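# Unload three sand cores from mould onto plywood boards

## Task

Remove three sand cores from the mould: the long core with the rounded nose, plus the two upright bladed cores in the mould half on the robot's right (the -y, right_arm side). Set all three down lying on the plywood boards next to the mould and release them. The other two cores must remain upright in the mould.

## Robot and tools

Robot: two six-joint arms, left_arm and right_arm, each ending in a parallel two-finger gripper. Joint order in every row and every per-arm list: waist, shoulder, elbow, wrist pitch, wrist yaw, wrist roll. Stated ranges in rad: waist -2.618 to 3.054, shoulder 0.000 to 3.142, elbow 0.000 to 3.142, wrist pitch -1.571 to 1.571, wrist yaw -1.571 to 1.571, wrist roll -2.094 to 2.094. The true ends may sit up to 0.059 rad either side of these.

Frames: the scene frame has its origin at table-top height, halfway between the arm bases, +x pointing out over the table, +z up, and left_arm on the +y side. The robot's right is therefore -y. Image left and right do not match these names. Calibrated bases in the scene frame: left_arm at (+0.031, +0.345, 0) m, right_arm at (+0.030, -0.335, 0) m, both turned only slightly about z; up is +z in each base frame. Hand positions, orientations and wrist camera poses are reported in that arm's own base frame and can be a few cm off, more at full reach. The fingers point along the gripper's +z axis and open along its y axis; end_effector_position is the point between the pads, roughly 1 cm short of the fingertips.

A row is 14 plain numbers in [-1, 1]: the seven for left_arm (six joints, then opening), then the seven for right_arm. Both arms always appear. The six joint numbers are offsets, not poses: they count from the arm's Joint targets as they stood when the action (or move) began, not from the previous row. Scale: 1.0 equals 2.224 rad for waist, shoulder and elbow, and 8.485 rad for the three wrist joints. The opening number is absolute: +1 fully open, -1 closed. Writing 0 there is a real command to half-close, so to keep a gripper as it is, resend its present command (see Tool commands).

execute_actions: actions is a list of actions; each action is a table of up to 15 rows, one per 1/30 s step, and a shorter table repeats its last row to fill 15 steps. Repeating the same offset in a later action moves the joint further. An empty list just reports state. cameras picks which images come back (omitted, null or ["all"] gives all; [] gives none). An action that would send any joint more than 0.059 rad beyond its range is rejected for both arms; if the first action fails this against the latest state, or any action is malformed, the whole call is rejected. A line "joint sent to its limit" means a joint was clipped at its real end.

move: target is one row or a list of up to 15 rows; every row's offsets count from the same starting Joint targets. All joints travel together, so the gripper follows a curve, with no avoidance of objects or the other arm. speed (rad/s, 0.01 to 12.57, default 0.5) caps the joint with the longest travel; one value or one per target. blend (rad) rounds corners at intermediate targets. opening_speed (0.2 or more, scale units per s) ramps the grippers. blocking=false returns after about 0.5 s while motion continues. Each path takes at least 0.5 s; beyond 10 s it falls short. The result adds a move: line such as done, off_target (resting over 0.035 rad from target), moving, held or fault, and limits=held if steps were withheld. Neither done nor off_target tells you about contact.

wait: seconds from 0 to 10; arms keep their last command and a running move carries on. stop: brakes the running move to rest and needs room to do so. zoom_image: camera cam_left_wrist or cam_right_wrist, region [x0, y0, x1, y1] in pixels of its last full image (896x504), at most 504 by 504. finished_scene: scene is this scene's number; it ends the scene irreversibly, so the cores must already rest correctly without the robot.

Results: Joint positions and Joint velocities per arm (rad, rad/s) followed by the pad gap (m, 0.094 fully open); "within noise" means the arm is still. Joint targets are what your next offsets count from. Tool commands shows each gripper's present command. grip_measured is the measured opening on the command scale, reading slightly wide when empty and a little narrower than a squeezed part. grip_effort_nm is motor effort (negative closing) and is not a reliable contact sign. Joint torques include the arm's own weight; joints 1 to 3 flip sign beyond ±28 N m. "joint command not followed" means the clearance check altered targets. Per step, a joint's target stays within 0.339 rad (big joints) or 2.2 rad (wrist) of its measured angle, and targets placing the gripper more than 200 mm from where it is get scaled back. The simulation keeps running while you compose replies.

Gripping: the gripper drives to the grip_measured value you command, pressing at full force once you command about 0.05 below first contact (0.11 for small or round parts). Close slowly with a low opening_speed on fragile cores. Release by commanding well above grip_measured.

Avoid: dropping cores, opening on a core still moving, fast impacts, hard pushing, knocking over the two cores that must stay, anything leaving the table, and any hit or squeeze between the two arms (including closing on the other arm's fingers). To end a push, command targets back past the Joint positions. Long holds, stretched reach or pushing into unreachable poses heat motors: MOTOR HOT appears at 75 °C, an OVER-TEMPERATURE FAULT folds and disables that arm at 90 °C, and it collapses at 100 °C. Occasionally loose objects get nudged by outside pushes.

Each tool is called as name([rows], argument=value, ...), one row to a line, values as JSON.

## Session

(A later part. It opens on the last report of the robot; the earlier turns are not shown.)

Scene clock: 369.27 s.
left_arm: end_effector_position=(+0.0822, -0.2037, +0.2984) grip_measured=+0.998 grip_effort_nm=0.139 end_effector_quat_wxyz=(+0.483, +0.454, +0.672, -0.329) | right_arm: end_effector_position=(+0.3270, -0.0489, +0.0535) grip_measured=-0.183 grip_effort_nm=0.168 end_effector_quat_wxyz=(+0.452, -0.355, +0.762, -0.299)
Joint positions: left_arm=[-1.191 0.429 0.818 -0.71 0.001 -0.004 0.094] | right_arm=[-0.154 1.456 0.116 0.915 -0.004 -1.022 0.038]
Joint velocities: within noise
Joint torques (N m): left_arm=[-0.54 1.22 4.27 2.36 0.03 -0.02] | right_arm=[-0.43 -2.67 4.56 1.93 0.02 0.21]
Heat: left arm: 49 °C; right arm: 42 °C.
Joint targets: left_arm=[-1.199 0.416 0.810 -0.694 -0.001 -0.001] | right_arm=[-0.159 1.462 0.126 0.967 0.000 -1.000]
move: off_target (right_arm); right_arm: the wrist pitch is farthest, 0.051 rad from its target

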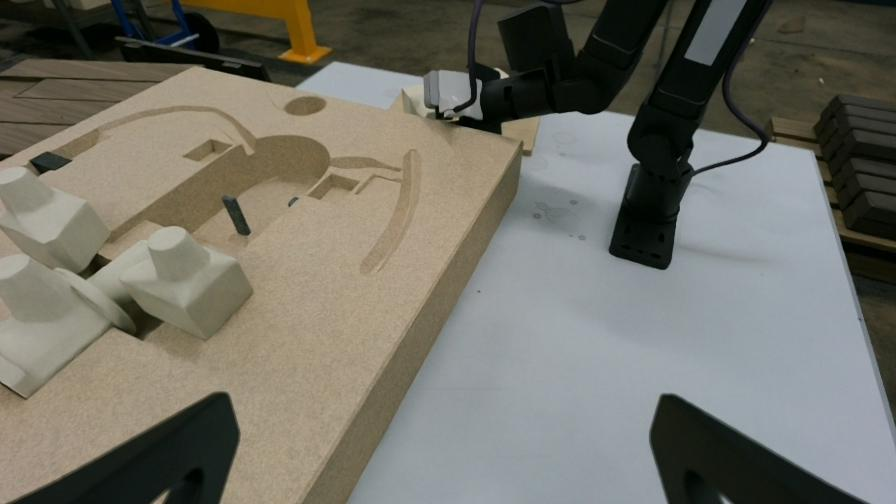

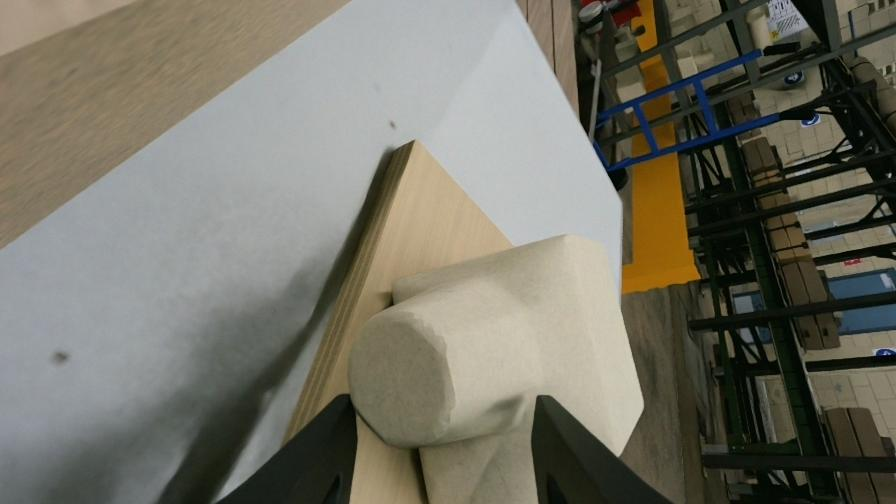

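move([
  [0,0,0,0,0,0,1,0,0,0,0,0,0,-0.05],
  [0,0,0,0,0,0,1,0,-0.274,0.0717,-0.1296,0,0,-0.05],
], speed=0.35, opening_speed=0.3)

zoom_image(camera="cam_left_wrist", region=[380, 0, 580, 160])

Scene clock: 381.73 s.
left_arm: end_effector_position=(+0.0822, -0.2037, +0.2984) grip_measured=+0.998 grip_effort_nm=0.139 end_effector_quat_wxyz=(+0.483, +0.454, +0.672, -0.329) | right_arm: end_effector_position=(+0.2652, -0.0409, +0.0616) grip_measured=-0.053 grip_effort_nm=0.168 end_effector_quat_wxyz=(+0.338, -0.380, +0.831, -0.225)
Joint positions: left_arm=[-1.191 0.429 0.818 -0.71 0.001 -0.004 0.094] | right_arm=[-0.154 0.865 0.254 -0.123 0.005 -1.013 0.045]
Joint velocities: within noise
Joint torques (N m): left_arm=[-0.58 1.17 4.15 2.37 0 -0.02] | right_arm=[-0.42 -1.81 8.43 1.15 -0.05 0.1]
Heat: left arm: 50 °C; right arm: 43 °C.
Joint targets: left_arm=[-1.199 0.416 0.810 -0.694 -0.001 -0.001] | right_arm=[-0.159 0.853 0.285 -0.133 0.000 -1.000]
move: done

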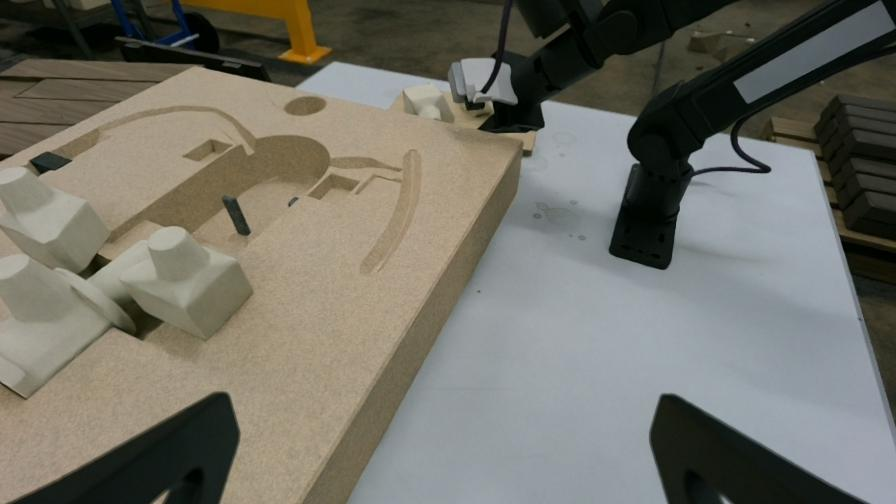

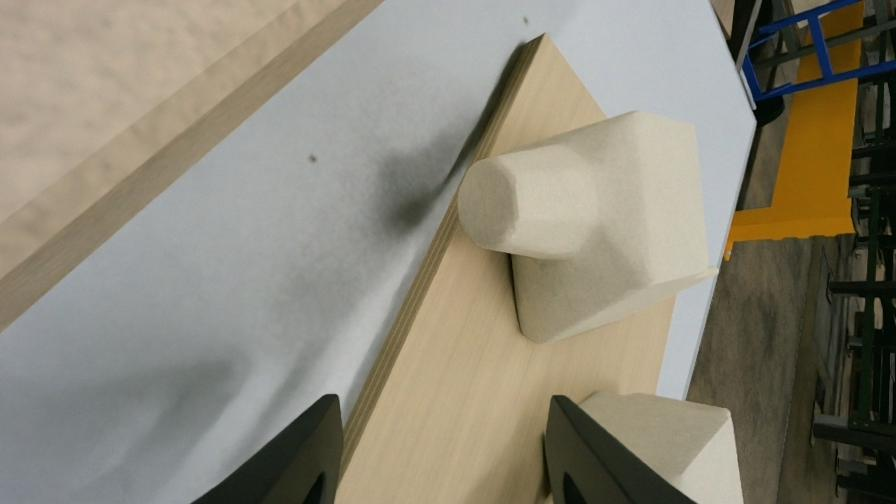

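Scaled by 2.520.

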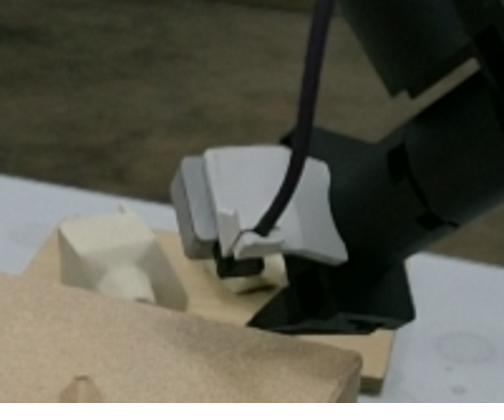

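move([
  [0.15,0.3,0.25,-0.02,0,0,1,0,0,0.27,-0.03,0,0,-0.05],
  [0.3022,0.7289,0.5913,-0.0464,0,0,1,0,0,0.36,-0.06,0,0.1179,-0.05],
  [0.3022,0.7041,0.4636,-0.0194,0,0,1,0,0,0.36,-0.06,0,0.1179,-0.05],
], speed=[0.6,0.8,0.4])

Scene clock: 396.27 s.
left_arm: end_effector_position=(+0.4419, -0.2557, +0.1533) grip_measured=+0.998 grip_effort_nm=0.144 end_effector_quat_wxyz=(+0.245, +0.250, +0.934, -0.067) | right_arm: end_effector_position=(+0.2984, -0.0460, +0.3191) grip_measured=-0.053 grip_effort_nm=0.168 end_effector_quat_wxyz=(+0.534, +0.063, +0.842, -0.045)
Joint positions: left_arm=[-0.526 2.029 1.846 -0.875 0 -0.004 0.094] | right_arm=[-0.154 0.862 1.056 -0.634 0.005 -0.007 0.045]
Joint velocities: within noise
Joint torques (N m): left_arm=[-0.06 -13.31 4.94 1.56 0.02 -0.01] | right_arm=[-0.42 -1.47 8.31 1.4 -0.06 0.05]
Heat: left arm: 49 °C; right arm: 42 °C.
Joint targets: left_arm=[-0.527 1.983 1.841 -0.859 0.000 0.000] | right_arm=[-0.159 0.853 1.086 -0.642 0.000 0.001]
move: off_target (left_arm); left_arm: the shoulder is farthest, 0.047 rad from its target

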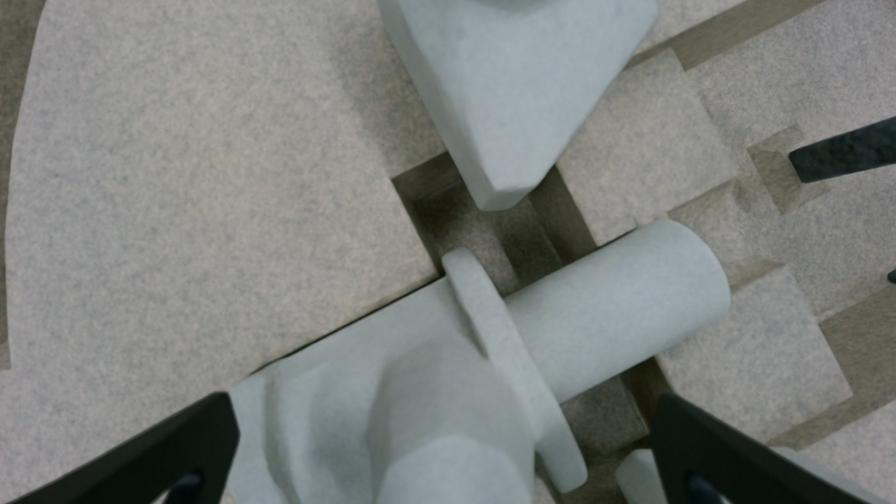

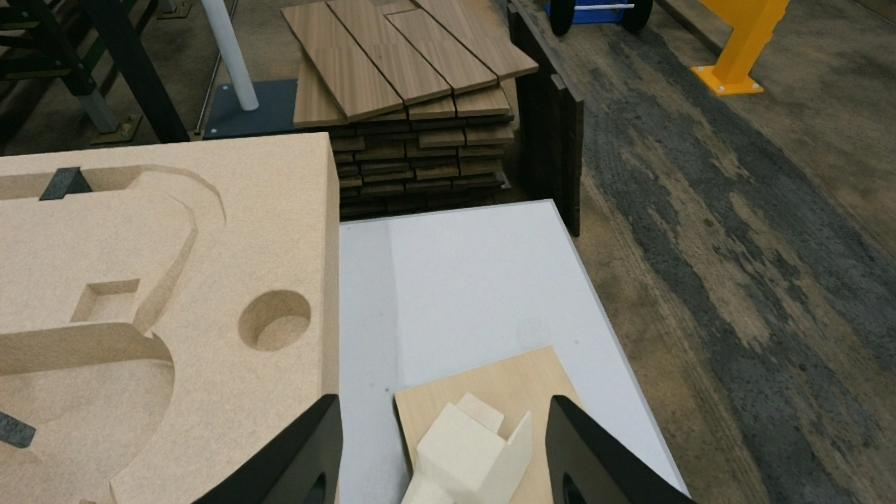

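move([
  [0,0,0,0,0,0,-0.5,0,0,0,0,0,0,0.5],
  [0,0.0306,0.156,-0.0328,0,0,-0.5,0,0,0,0,0,0,0.5],
], speed=[0.3,0.25], opening_speed=0.8)

Scene clock: 414.00 s.
left_arm: end_effector_position=(+0.4278, -0.2481, +0.1960) grip_measured=-0.259 grip_effort_nm=-0.999 end_effector_quat_wxyz=(+0.206, +0.253, +0.943, -0.057) | right_arm: end_effector_position=(+0.2983, -0.0460, +0.3189) grip_measured=+0.497 grip_effort_nm=0.173 end_effector_quat_wxyz=(+0.533, +0.063, +0.842, -0.045)
Joint positions: left_arm=[-0.526 2.083 2.136 -1.193 0.003 -0.003 0.035] | right_arm=[-0.154 0.862 1.056 -0.635 0.005 -0.007 0.07]
Joint velocities: within noise
Joint torques (N m): left_arm=[-0.03 -12.33 9.4 1.86 -0.04 -0.03] | right_arm=[-0.4 -1.46 8.28 1.41 -0.05 0.04]
Heat: left arm: 46 °C; right arm: 43 °C.
Joint targets: left_arm=[-0.527 2.051 2.188 -1.137 0.000 -0.001] | right_arm=[-0.159 0.853 1.086 -0.642 0.000 0.000]
move: off_target (left_arm); left_arm: the wrist pitch is farthest, 0.056 rad from its target

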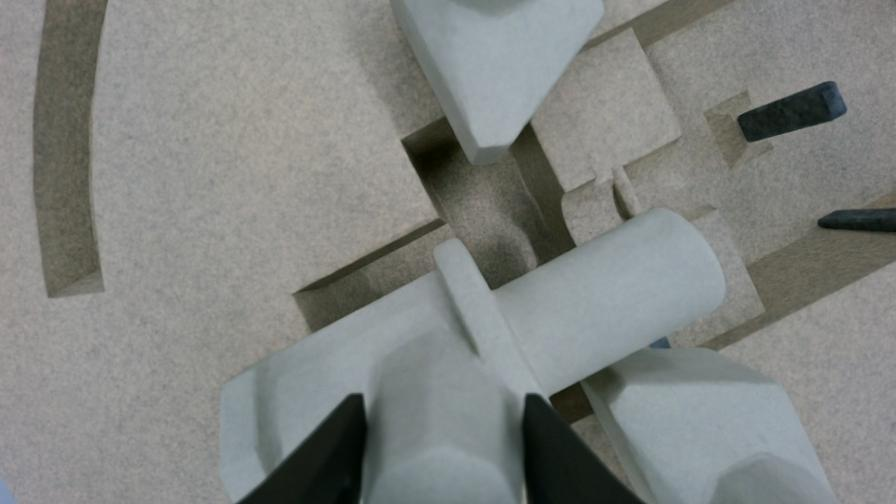

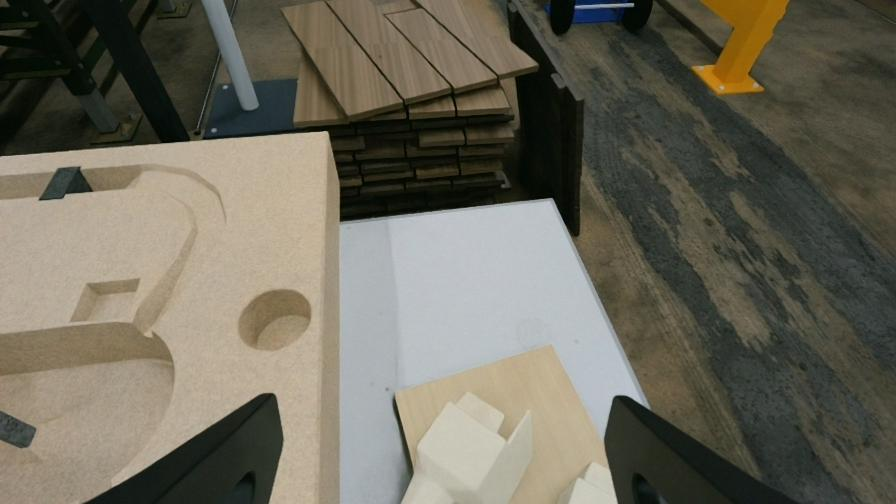

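move([
  [0,0.0333,0.1237,-0.0237,0,0,-0.5,0,0,0,0,0,0,0.5],
  [0.192,-0.1349,-0.107,-0.0073,0,0,-0.5,0,0,0,0,0,0,0.5],
  [0.4213,-0.3507,-0.467,0.0305,0,0,-0.5,0.22,0,0,0,0,0,0.5],
], speed=[0.25,0.4,0.6])

Scene clock: 424.03 s.
left_arm: end_effector_position=(+0.2849, +0.1245, +0.1603) grip_measured=-0.259 grip_effort_nm=-0.999 end_effector_quat_wxyz=(+0.207, -0.199, +0.957, +0.045) | right_arm: end_effector_position=(+0.2859, +0.0966, +0.3188) grip_measured=+0.497 grip_effort_nm=0.178 end_effector_quat_wxyz=(+0.528, -0.138, +0.833, +0.083)
Joint positions: left_arm=[0.406 1.327 1.133 -0.951 -0.005 -0.003 0.035] | right_arm=[0.324 0.862 1.056 -0.635 0.003 -0.007 0.07]
Joint velocities: within noise
Joint torques (N m): left_arm=[0.34 -8.27 6.58 2.05 0.07 -0.03] | right_arm=[0.58 -1.48 8.29 1.42 -0.04 0.03]
Heat: left arm: 45 °C; right arm: 43 °C.
Joint targets: left_arm=[0.410 1.271 1.150 -0.878 0.000 -0.001] | right_arm=[0.331 0.853 1.086 -0.642 0.000 0.000]
move: off_target (left_arm); left_arm: the wrist pitch is farthest, 0.072 rad from its target

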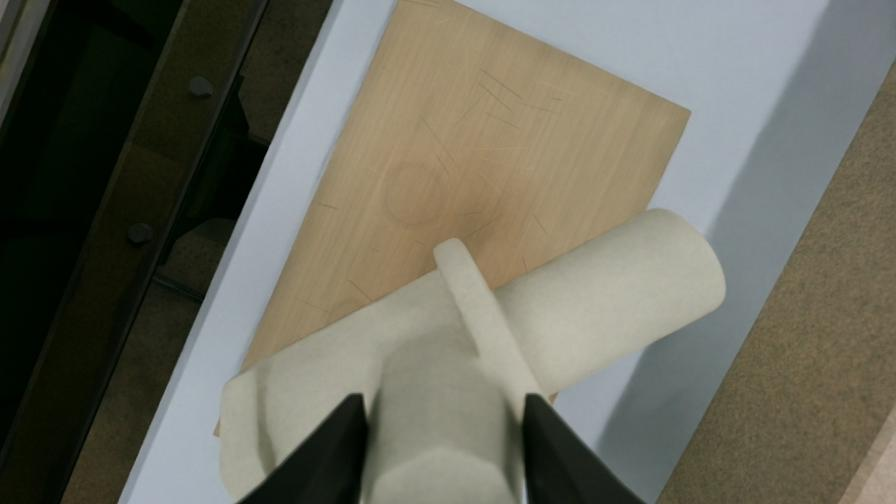

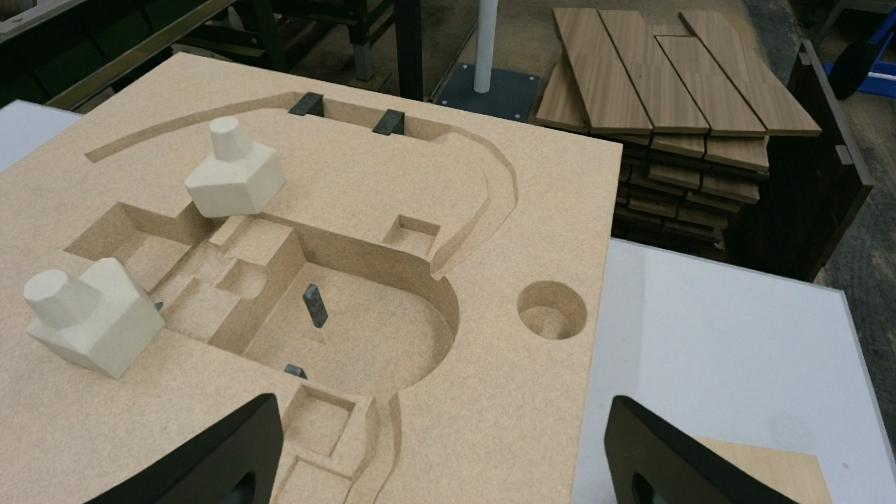

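move(target=[-0.0157,0.065,0.049,0.004,0,-0.0471,-0.5,0,0,0,0,0,0,0.5], speed=0.3, cameras=["cam_left_wrist"])

Scene clock: 433.03 s.
left_arm: end_effector_position=(+0.3121, +0.1279, +0.1577) grip_measured=-0.259 grip_effort_nm=-1.004 end_effector_quat_wxyz=(+0.213, -0.370, +0.904, +0.002) | right_arm: end_effector_position=(+0.2859, +0.0966, +0.3188) grip_measured=+0.497 grip_effort_nm=0.173 end_effector_quat_wxyz=(+0.528, -0.138, +0.833, +0.083)
Joint positions: left_arm=[0.383 1.426 1.201 -0.917 -0.005 -0.391 0.035] | right_arm=[0.324 0.862 1.056 -0.635 0.003 -0.007 0.07]
Joint velocities: within noise
Joint torques (N m): left_arm=[-0.59 -5.5 10.13 2.04 0.07 -0.16] | right_arm=[0.57 -1.47 8.29 1.41 -0.04 0.04]
Heat: left arm: 45 °C; right arm: 43 °C.
Joint targets: left_arm=[0.375 1.415 1.259 -0.844 0.000 -0.400] | right_arm=[0.331 0.853 1.086 -0.642 0.000 0.000]
move: off_target (left_arm); left_arm: the wrist pitch is farthest, 0.073 rad from its target
Images, in order (width x height): cam_left_wrist 896x504.

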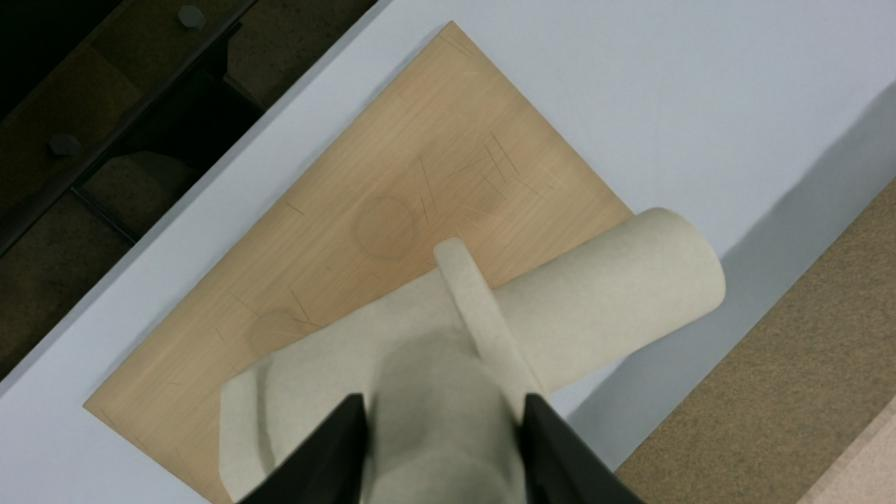

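move(target=[0.0742,-0.0542,-0.042,-0.0032,0,0,-0.5,0,0,0,0,0,0,0.5], speed=0.3, cameras=["cam_left_wrist"])

Scene clock: 441.57 s.
left_arm: end_effector_position=(+0.2734, +0.1647, +0.1619) grip_measured=-0.259 grip_effort_nm=-0.994 end_effector_quat_wxyz=(+0.217, -0.437, +0.873, +0.018) | right_arm: end_effector_position=(+0.2858, +0.0965, +0.3187) grip_measured=+0.497 grip_effort_nm=0.178 end_effector_quat_wxyz=(+0.528, -0.138, +0.834, +0.083)
Joint positions: left_arm=[0.536 1.349 1.151 -0.935 -0.006 -0.392 0.035] | right_arm=[0.324 0.862 1.056 -0.636 0.003 -0.007 0.07]
Joint velocities: within noise
Joint torques (N m): left_arm=[0.38 -8.34 6.35 1.96 0.11 -0.15] | right_arm=[0.57 -1.5 8.29 1.41 -0.05 0.04]
Heat: left arm: 45 °C; right arm: 43 °C.
Joint targets: left_arm=[0.540 1.295 1.165 -0.871 -0.001 -0.400] | right_arm=[0.331 0.853 1.086 -0.642 0.000 0.000]
move: off_target (left_arm); left_arm: the wrist pitch is farthest, 0.064 rad from its target
Images, in order (width x height): cam_left_wrist 896x504.

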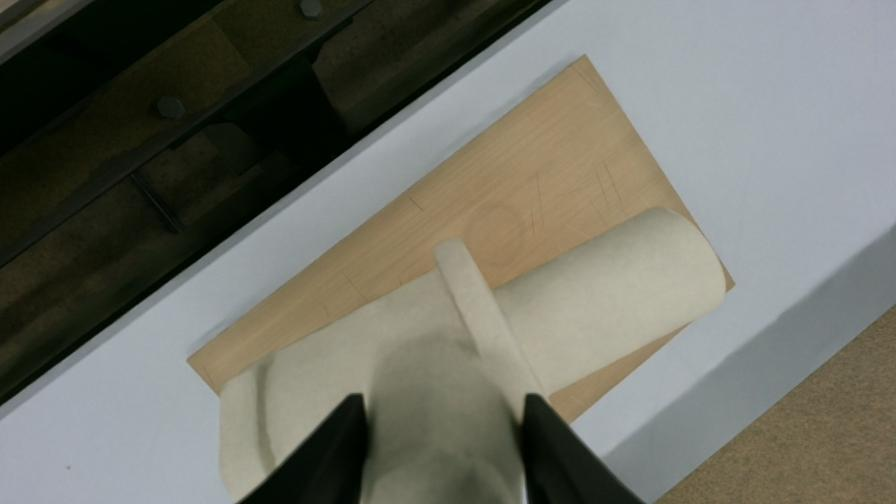

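move(target=[0,-0.001,-0.047,0.012,0,0,-0.5,0,0,0,0,0,0,0.5], speed=0.12, cameras=["cam_left_wrist"])

move(target=[0,-0.001,-0.018,0.005,0,0,-0.5,0,0,0,0,0,0,0.5], speed=0.1, cameras=["cam_left_wrist"])

Scene clock: 447.27 s.
left_arm: end_effector_position=(+0.2704, +0.1629, +0.1338) grip_measured=-0.259 grip_effort_nm=-1.004 end_effector_quat_wxyz=(+0.210, -0.438, +0.874, +0.018) | right_arm: end_effector_position=(+0.2858, +0.0965, +0.3187) grip_measured=+0.497 grip_effort_nm=0.178 end_effector_quat_wxyz=(+0.528, -0.138, +0.834, +0.083)
Joint positions: left_arm=[0.536 1.349 1.046 -0.844 -0.006 -0.392 0.035] | right_arm=[0.324 0.862 1.056 -0.636 0.003 -0.007 0.07]
Joint velocities: within noise
Joint torques (N m): left_arm=[0.35 -8.47 6.26 2.05 0.07 -0.17] | right_arm=[0.57 -1.48 8.29 1.42 -0.04 0.04]
Heat: left arm: 45 °C; right arm: 43 °C.
Joint targets: left_arm=[0.540 1.292 1.061 -0.770 -0.001 -0.400] | right_arm=[0.331 0.853 1.086 -0.642 0.000 0.000]
move: off_target (left_arm); left_arm: the wrist pitch is farthest, 0.075 rad from its target
Images, in order (width x height): cam_left_wrist 896x504.

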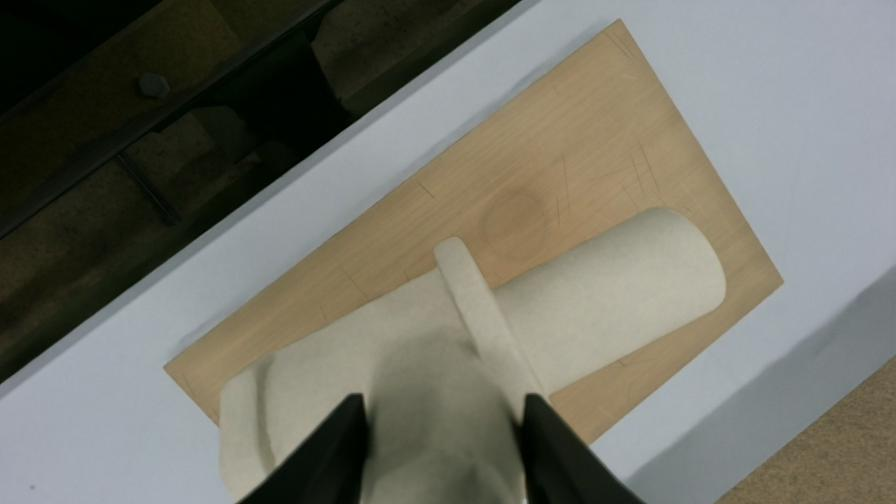

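Scene clock: 448.30 s.
left_arm: end_effector_position=(+0.2700, +0.1627, +0.1242) grip_measured=-0.259 grip_effort_nm=-0.999 end_effector_quat_wxyz=(+0.211, -0.438, +0.874, +0.018) | right_arm: end_effector_position=(+0.2858, +0.0965, +0.3187) grip_measured=+0.497 grip_effort_nm=0.178 end_effector_quat_wxyz=(+0.528, -0.138, +0.834, +0.083)
Joint positions: left_arm=[0.536 1.348 1.006 -0.803 -0.006 -0.392 0.035] | right_arm=[0.324 0.862 1.056 -0.636 0.003 -0.007 0.07]
Joint velocities: within noise
Joint torques (N m): left_arm=[0.38 -8.5 6.24 2.06 0.1 -0.14] | right_arm=[0.57 -1.47 8.29 1.41 -0.04 0.04]
Heat: left arm: 45 °C; right arm: 43 °C.
Joint targets: left_arm=[0.540 1.290 1.021 -0.727 -0.001 -0.400] | right_arm=[0.331 0.853 1.086 -0.642 0.000 0.000]
move: off_target (left_arm); left_arm: the wrist pitch is farthest, 0.075 rad from its target
Images, in order (width x height): cam_left_wrist 896x504.

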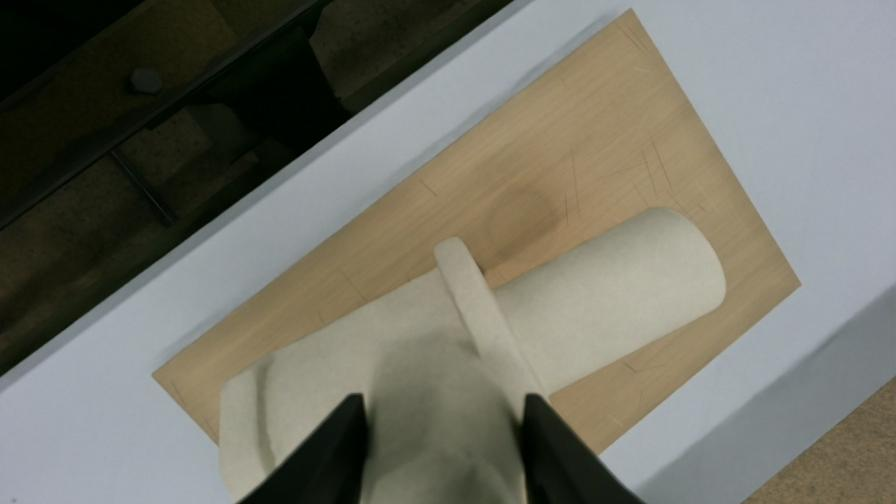

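move(target=[0,0,-0.015,0.004,0,0,-0.5,0,0,0,0,0,0,0.5], speed=0.1, cameras=["cam_left_wrist"])

move(target=[0,0,-0.015,0.004,0,0,-0.5,0,0,0,0,0,0,0.5], speed=0.1, cameras=["cam_left_wrist"])

Scene clock: 451.60 s.
left_arm: end_effector_position=(+0.2699, +0.1628, +0.1196) grip_measured=-0.259 grip_effort_nm=-1.004 end_effector_quat_wxyz=(+0.216, -0.438, +0.873, +0.019) | right_arm: end_effector_position=(+0.2858, +0.0965, +0.3187) grip_measured=+0.497 grip_effort_nm=0.178 end_effector_quat_wxyz=(+0.528, -0.138, +0.834, +0.083)
Joint positions: left_arm=[0.536 1.341 0.978 -0.771 -0.006 -0.392 0.035] | right_arm=[0.324 0.862 1.056 -0.636 0.003 -0.007 0.07]
Joint velocities: within noise
Joint torques (N m): left_arm=[0.44 -7.97 5.91 2.08 0.08 -0.15] | right_arm=[0.55 -1.47 8.29 1.42 -0.04 0.04]
Heat: left arm: 45 °C; right arm: 43 °C.
Joint targets: left_arm=[0.540 1.290 0.987 -0.693 0.000 -0.400] | right_arm=[0.331 0.853 1.086 -0.642 0.000 0.000]
move: off_target (left_arm); left_arm: the wrist pitch is farthest, 0.078 rad from its target
Images, in order (width x height): cam_left_wrist 896x504.

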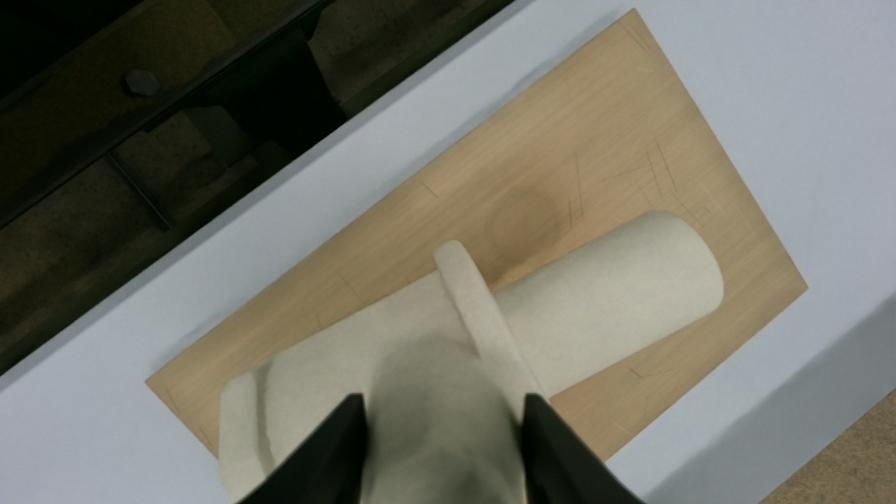

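Scene clock: 452.43 s.
left_arm: end_effector_position=(+0.2717, +0.1653, +0.1194) grip_measured=-0.260 grip_effort_nm=-0.999 end_effector_quat_wxyz=(+0.230, -0.437, +0.869, +0.023) | right_arm: end_effector_position=(+0.2858, +0.0965, +0.3187) grip_measured=+0.497 grip_effort_nm=0.173 end_effector_quat_wxyz=(+0.528, -0.138, +0.834, +0.083)
Joint positions: left_arm=[0.536 1.327 0.954 -0.731 -0.013 -0.392 0.035] | right_arm=[0.324 0.862 1.056 -0.636 0.003 -0.007 0.07]
Joint velocities: within noise
Joint torques (N m): left_arm=[0.36 -6.82 5.2 2.09 0.17 -0.16] | right_arm=[0.55 -1.5 8.29 1.42 -0.04 0.04]
Heat: left arm: 45 °C; right arm: 43 °C.
Joint targets: left_arm=[0.540 1.290 0.954 -0.659 0.000 -0.400] | right_arm=[0.331 0.853 1.086 -0.642 0.000 0.000]
move: off_target (left_arm); left_arm: the wrist pitch is farthest, 0.072 rad from its target
Images, in order (width x height): cam_left_wrist 896x504.

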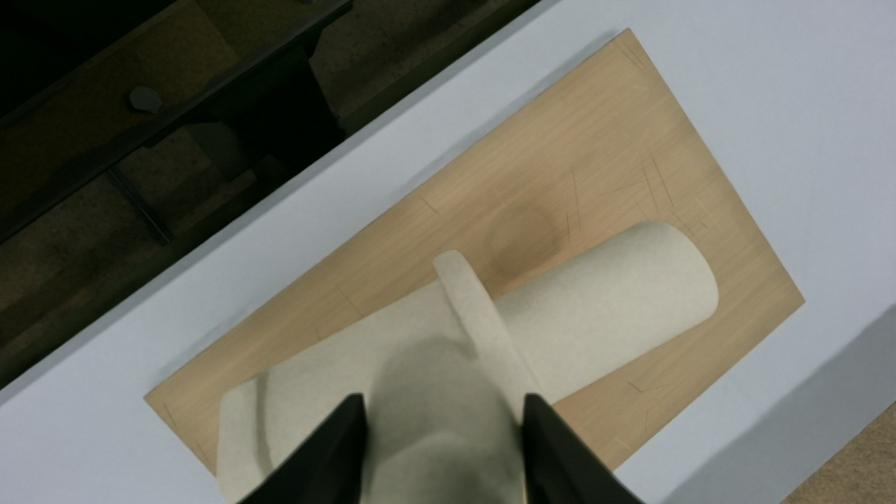

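move(target=[0,0,-0.012,0.0,0,0,-0.28,0,0,0,0,0,0,0.5], speed=0.1, opening_speed=0.3, cameras=["cam_left_wrist"])

move(target=[0,0,0,0.0,0,0,0.3,0,0,0,0,0,0,0.5], speed=0.1, opening_speed=0.25, cameras=["cam_left_wrist"])

Scene clock: 456.50 s.
left_arm: end_effector_position=(+0.2717, +0.1662, +0.1189) grip_measured=-0.260 grip_effort_nm=-0.999 end_effector_quat_wxyz=(+0.238, -0.437, +0.867, +0.026) | right_arm: end_effector_position=(+0.2858, +0.0965, +0.3187) grip_measured=+0.497 grip_effort_nm=0.173 end_effector_quat_wxyz=(+0.528, -0.138, +0.834, +0.083)
Joint positions: left_arm=[0.536 1.316 0.936 -0.708 -0.018 -0.392 0.035] | right_arm=[0.324 0.862 1.056 -0.636 0.003 -0.007 0.07]
Joint velocities: within noise
Joint torques (N m): left_arm=[0.31 -5.93 4.45 1.86 0.25 -0.16] | right_arm=[0.57 -1.48 8.31 1.42 -0.04 0.04]
Heat: left arm: 45 °C; right arm: 43 °C.
Joint targets: left_arm=[0.540 1.290 0.927 -0.659 -0.001 -0.400] | right_arm=[0.331 0.853 1.086 -0.642 0.000 0.000]
move: off_target (left_arm); left_arm: the wrist pitch is farthest, 0.049 rad from its target
Images, in order (width x height): cam_left_wrist 896x504.

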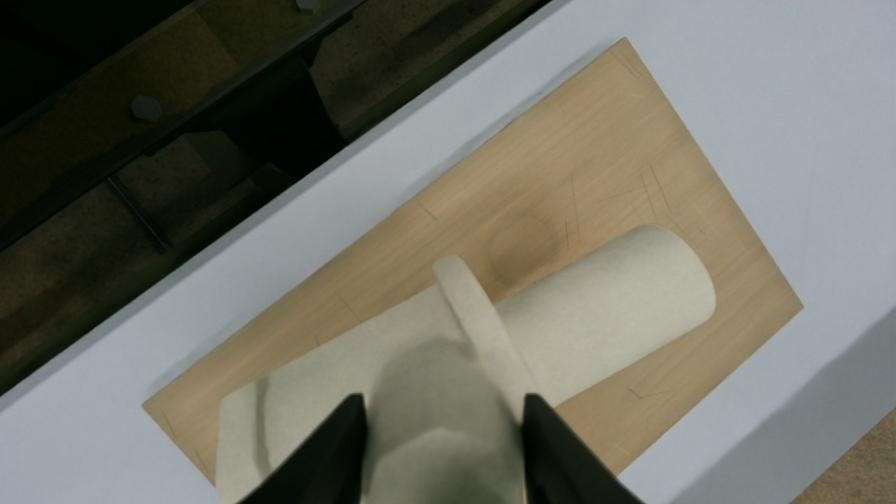

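Scene clock: 459.03 s.
left_arm: end_effector_position=(+0.2787, +0.1654, +0.1207) grip_measured=+0.298 grip_effort_nm=0.134 end_effector_quat_wxyz=(+0.252, -0.434, +0.865, +0.015) | right_arm: end_effector_position=(+0.2858, +0.0965, +0.3187) grip_measured=+0.497 grip_effort_nm=0.178 end_effector_quat_wxyz=(+0.528, -0.138, +0.834, +0.083)
Joint positions: left_arm=[0.536 1.316 0.931 -0.676 0.006 -0.395 0.061] | right_arm=[0.324 0.862 1.056 -0.636 0.003 -0.007 0.07]
Joint velocities: within noise
Joint torques (N m): left_arm=[0.38 -5.91 4.98 1.59 -0.04 -0.12] | right_arm=[0.58 -1.48 8.29 1.42 -0.04 0.03]
Heat: left arm: 45 °C; right arm: 43 °C.
Joint targets: left_arm=[0.540 1.290 0.927 -0.659 0.000 -0.400] | right_arm=[0.331 0.853 1.086 -0.642 0.000 0.000]
move: done
Images, in order (width x height): cam_left_wrist 896x504.

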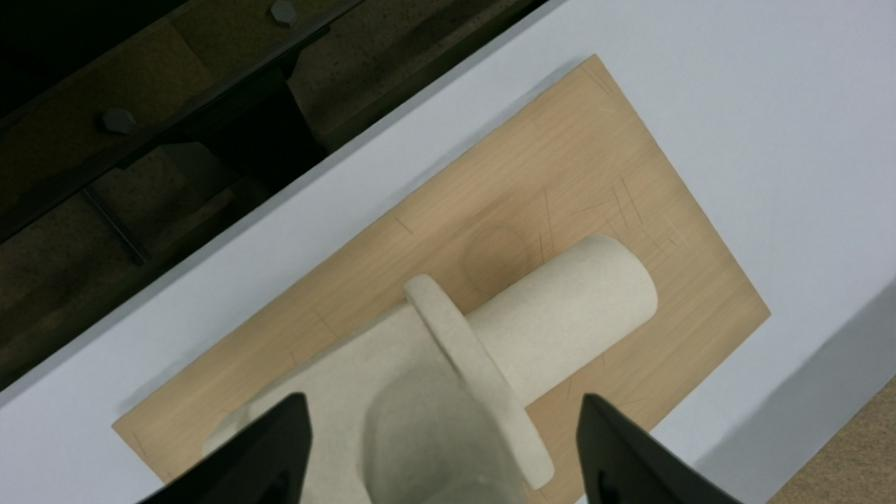

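move([
  [0,0,0,0,0,0,0.6,0,0,0,0,0,0,0.5],
  [0,0.02,0.2,-0.03,0,0,0.6,0,0,0,0,0,0,0.5],
], speed=0.3, opening_speed=0.4)

Scene clock: 464.47 s.
left_arm: end_effector_position=(+0.3061, +0.1817, +0.2485) grip_measured=+0.598 grip_effort_nm=0.144 end_effector_quat_wxyz=(+0.336, -0.422, +0.842, +0.021) | right_arm: end_effector_position=(+0.2858, +0.0965, +0.3187) grip_measured=+0.497 grip_effort_nm=0.173 end_effector_quat_wxyz=(+0.528, -0.138, +0.834, +0.083)
Joint positions: left_arm=[0.536 1.323 1.348 -0.91 0.006 -0.395 0.075] | right_arm=[0.324 0.862 1.056 -0.636 0.003 -0.007 0.07]
Joint velocities: within noise
Joint torques (N m): left_arm=[0.4 -3.28 7.31 1.62 -0.05 -0.13] | right_arm=[0.55 -1.48 8.32 1.41 -0.05 0.05]
Heat: left arm: 44 °C; right arm: 43 °C.
Joint targets: left_arm=[0.540 1.334 1.372 -0.914 0.000 -0.400] | right_arm=[0.331 0.853 1.086 -0.642 0.000 0.000]
move: done

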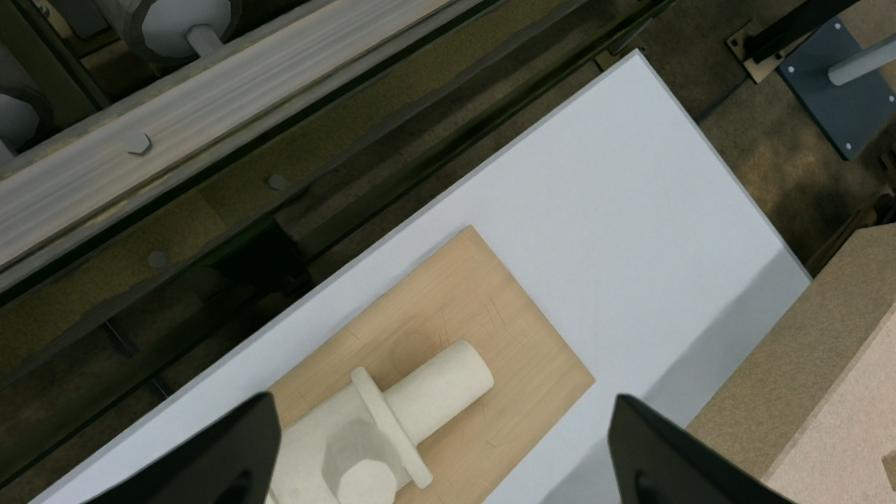

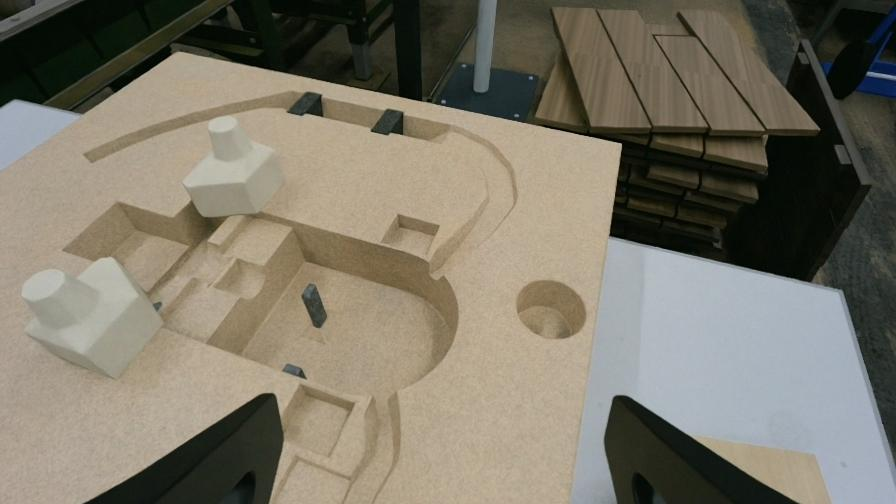

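finished_scene(scene=1)

The scene is finished: the task was done.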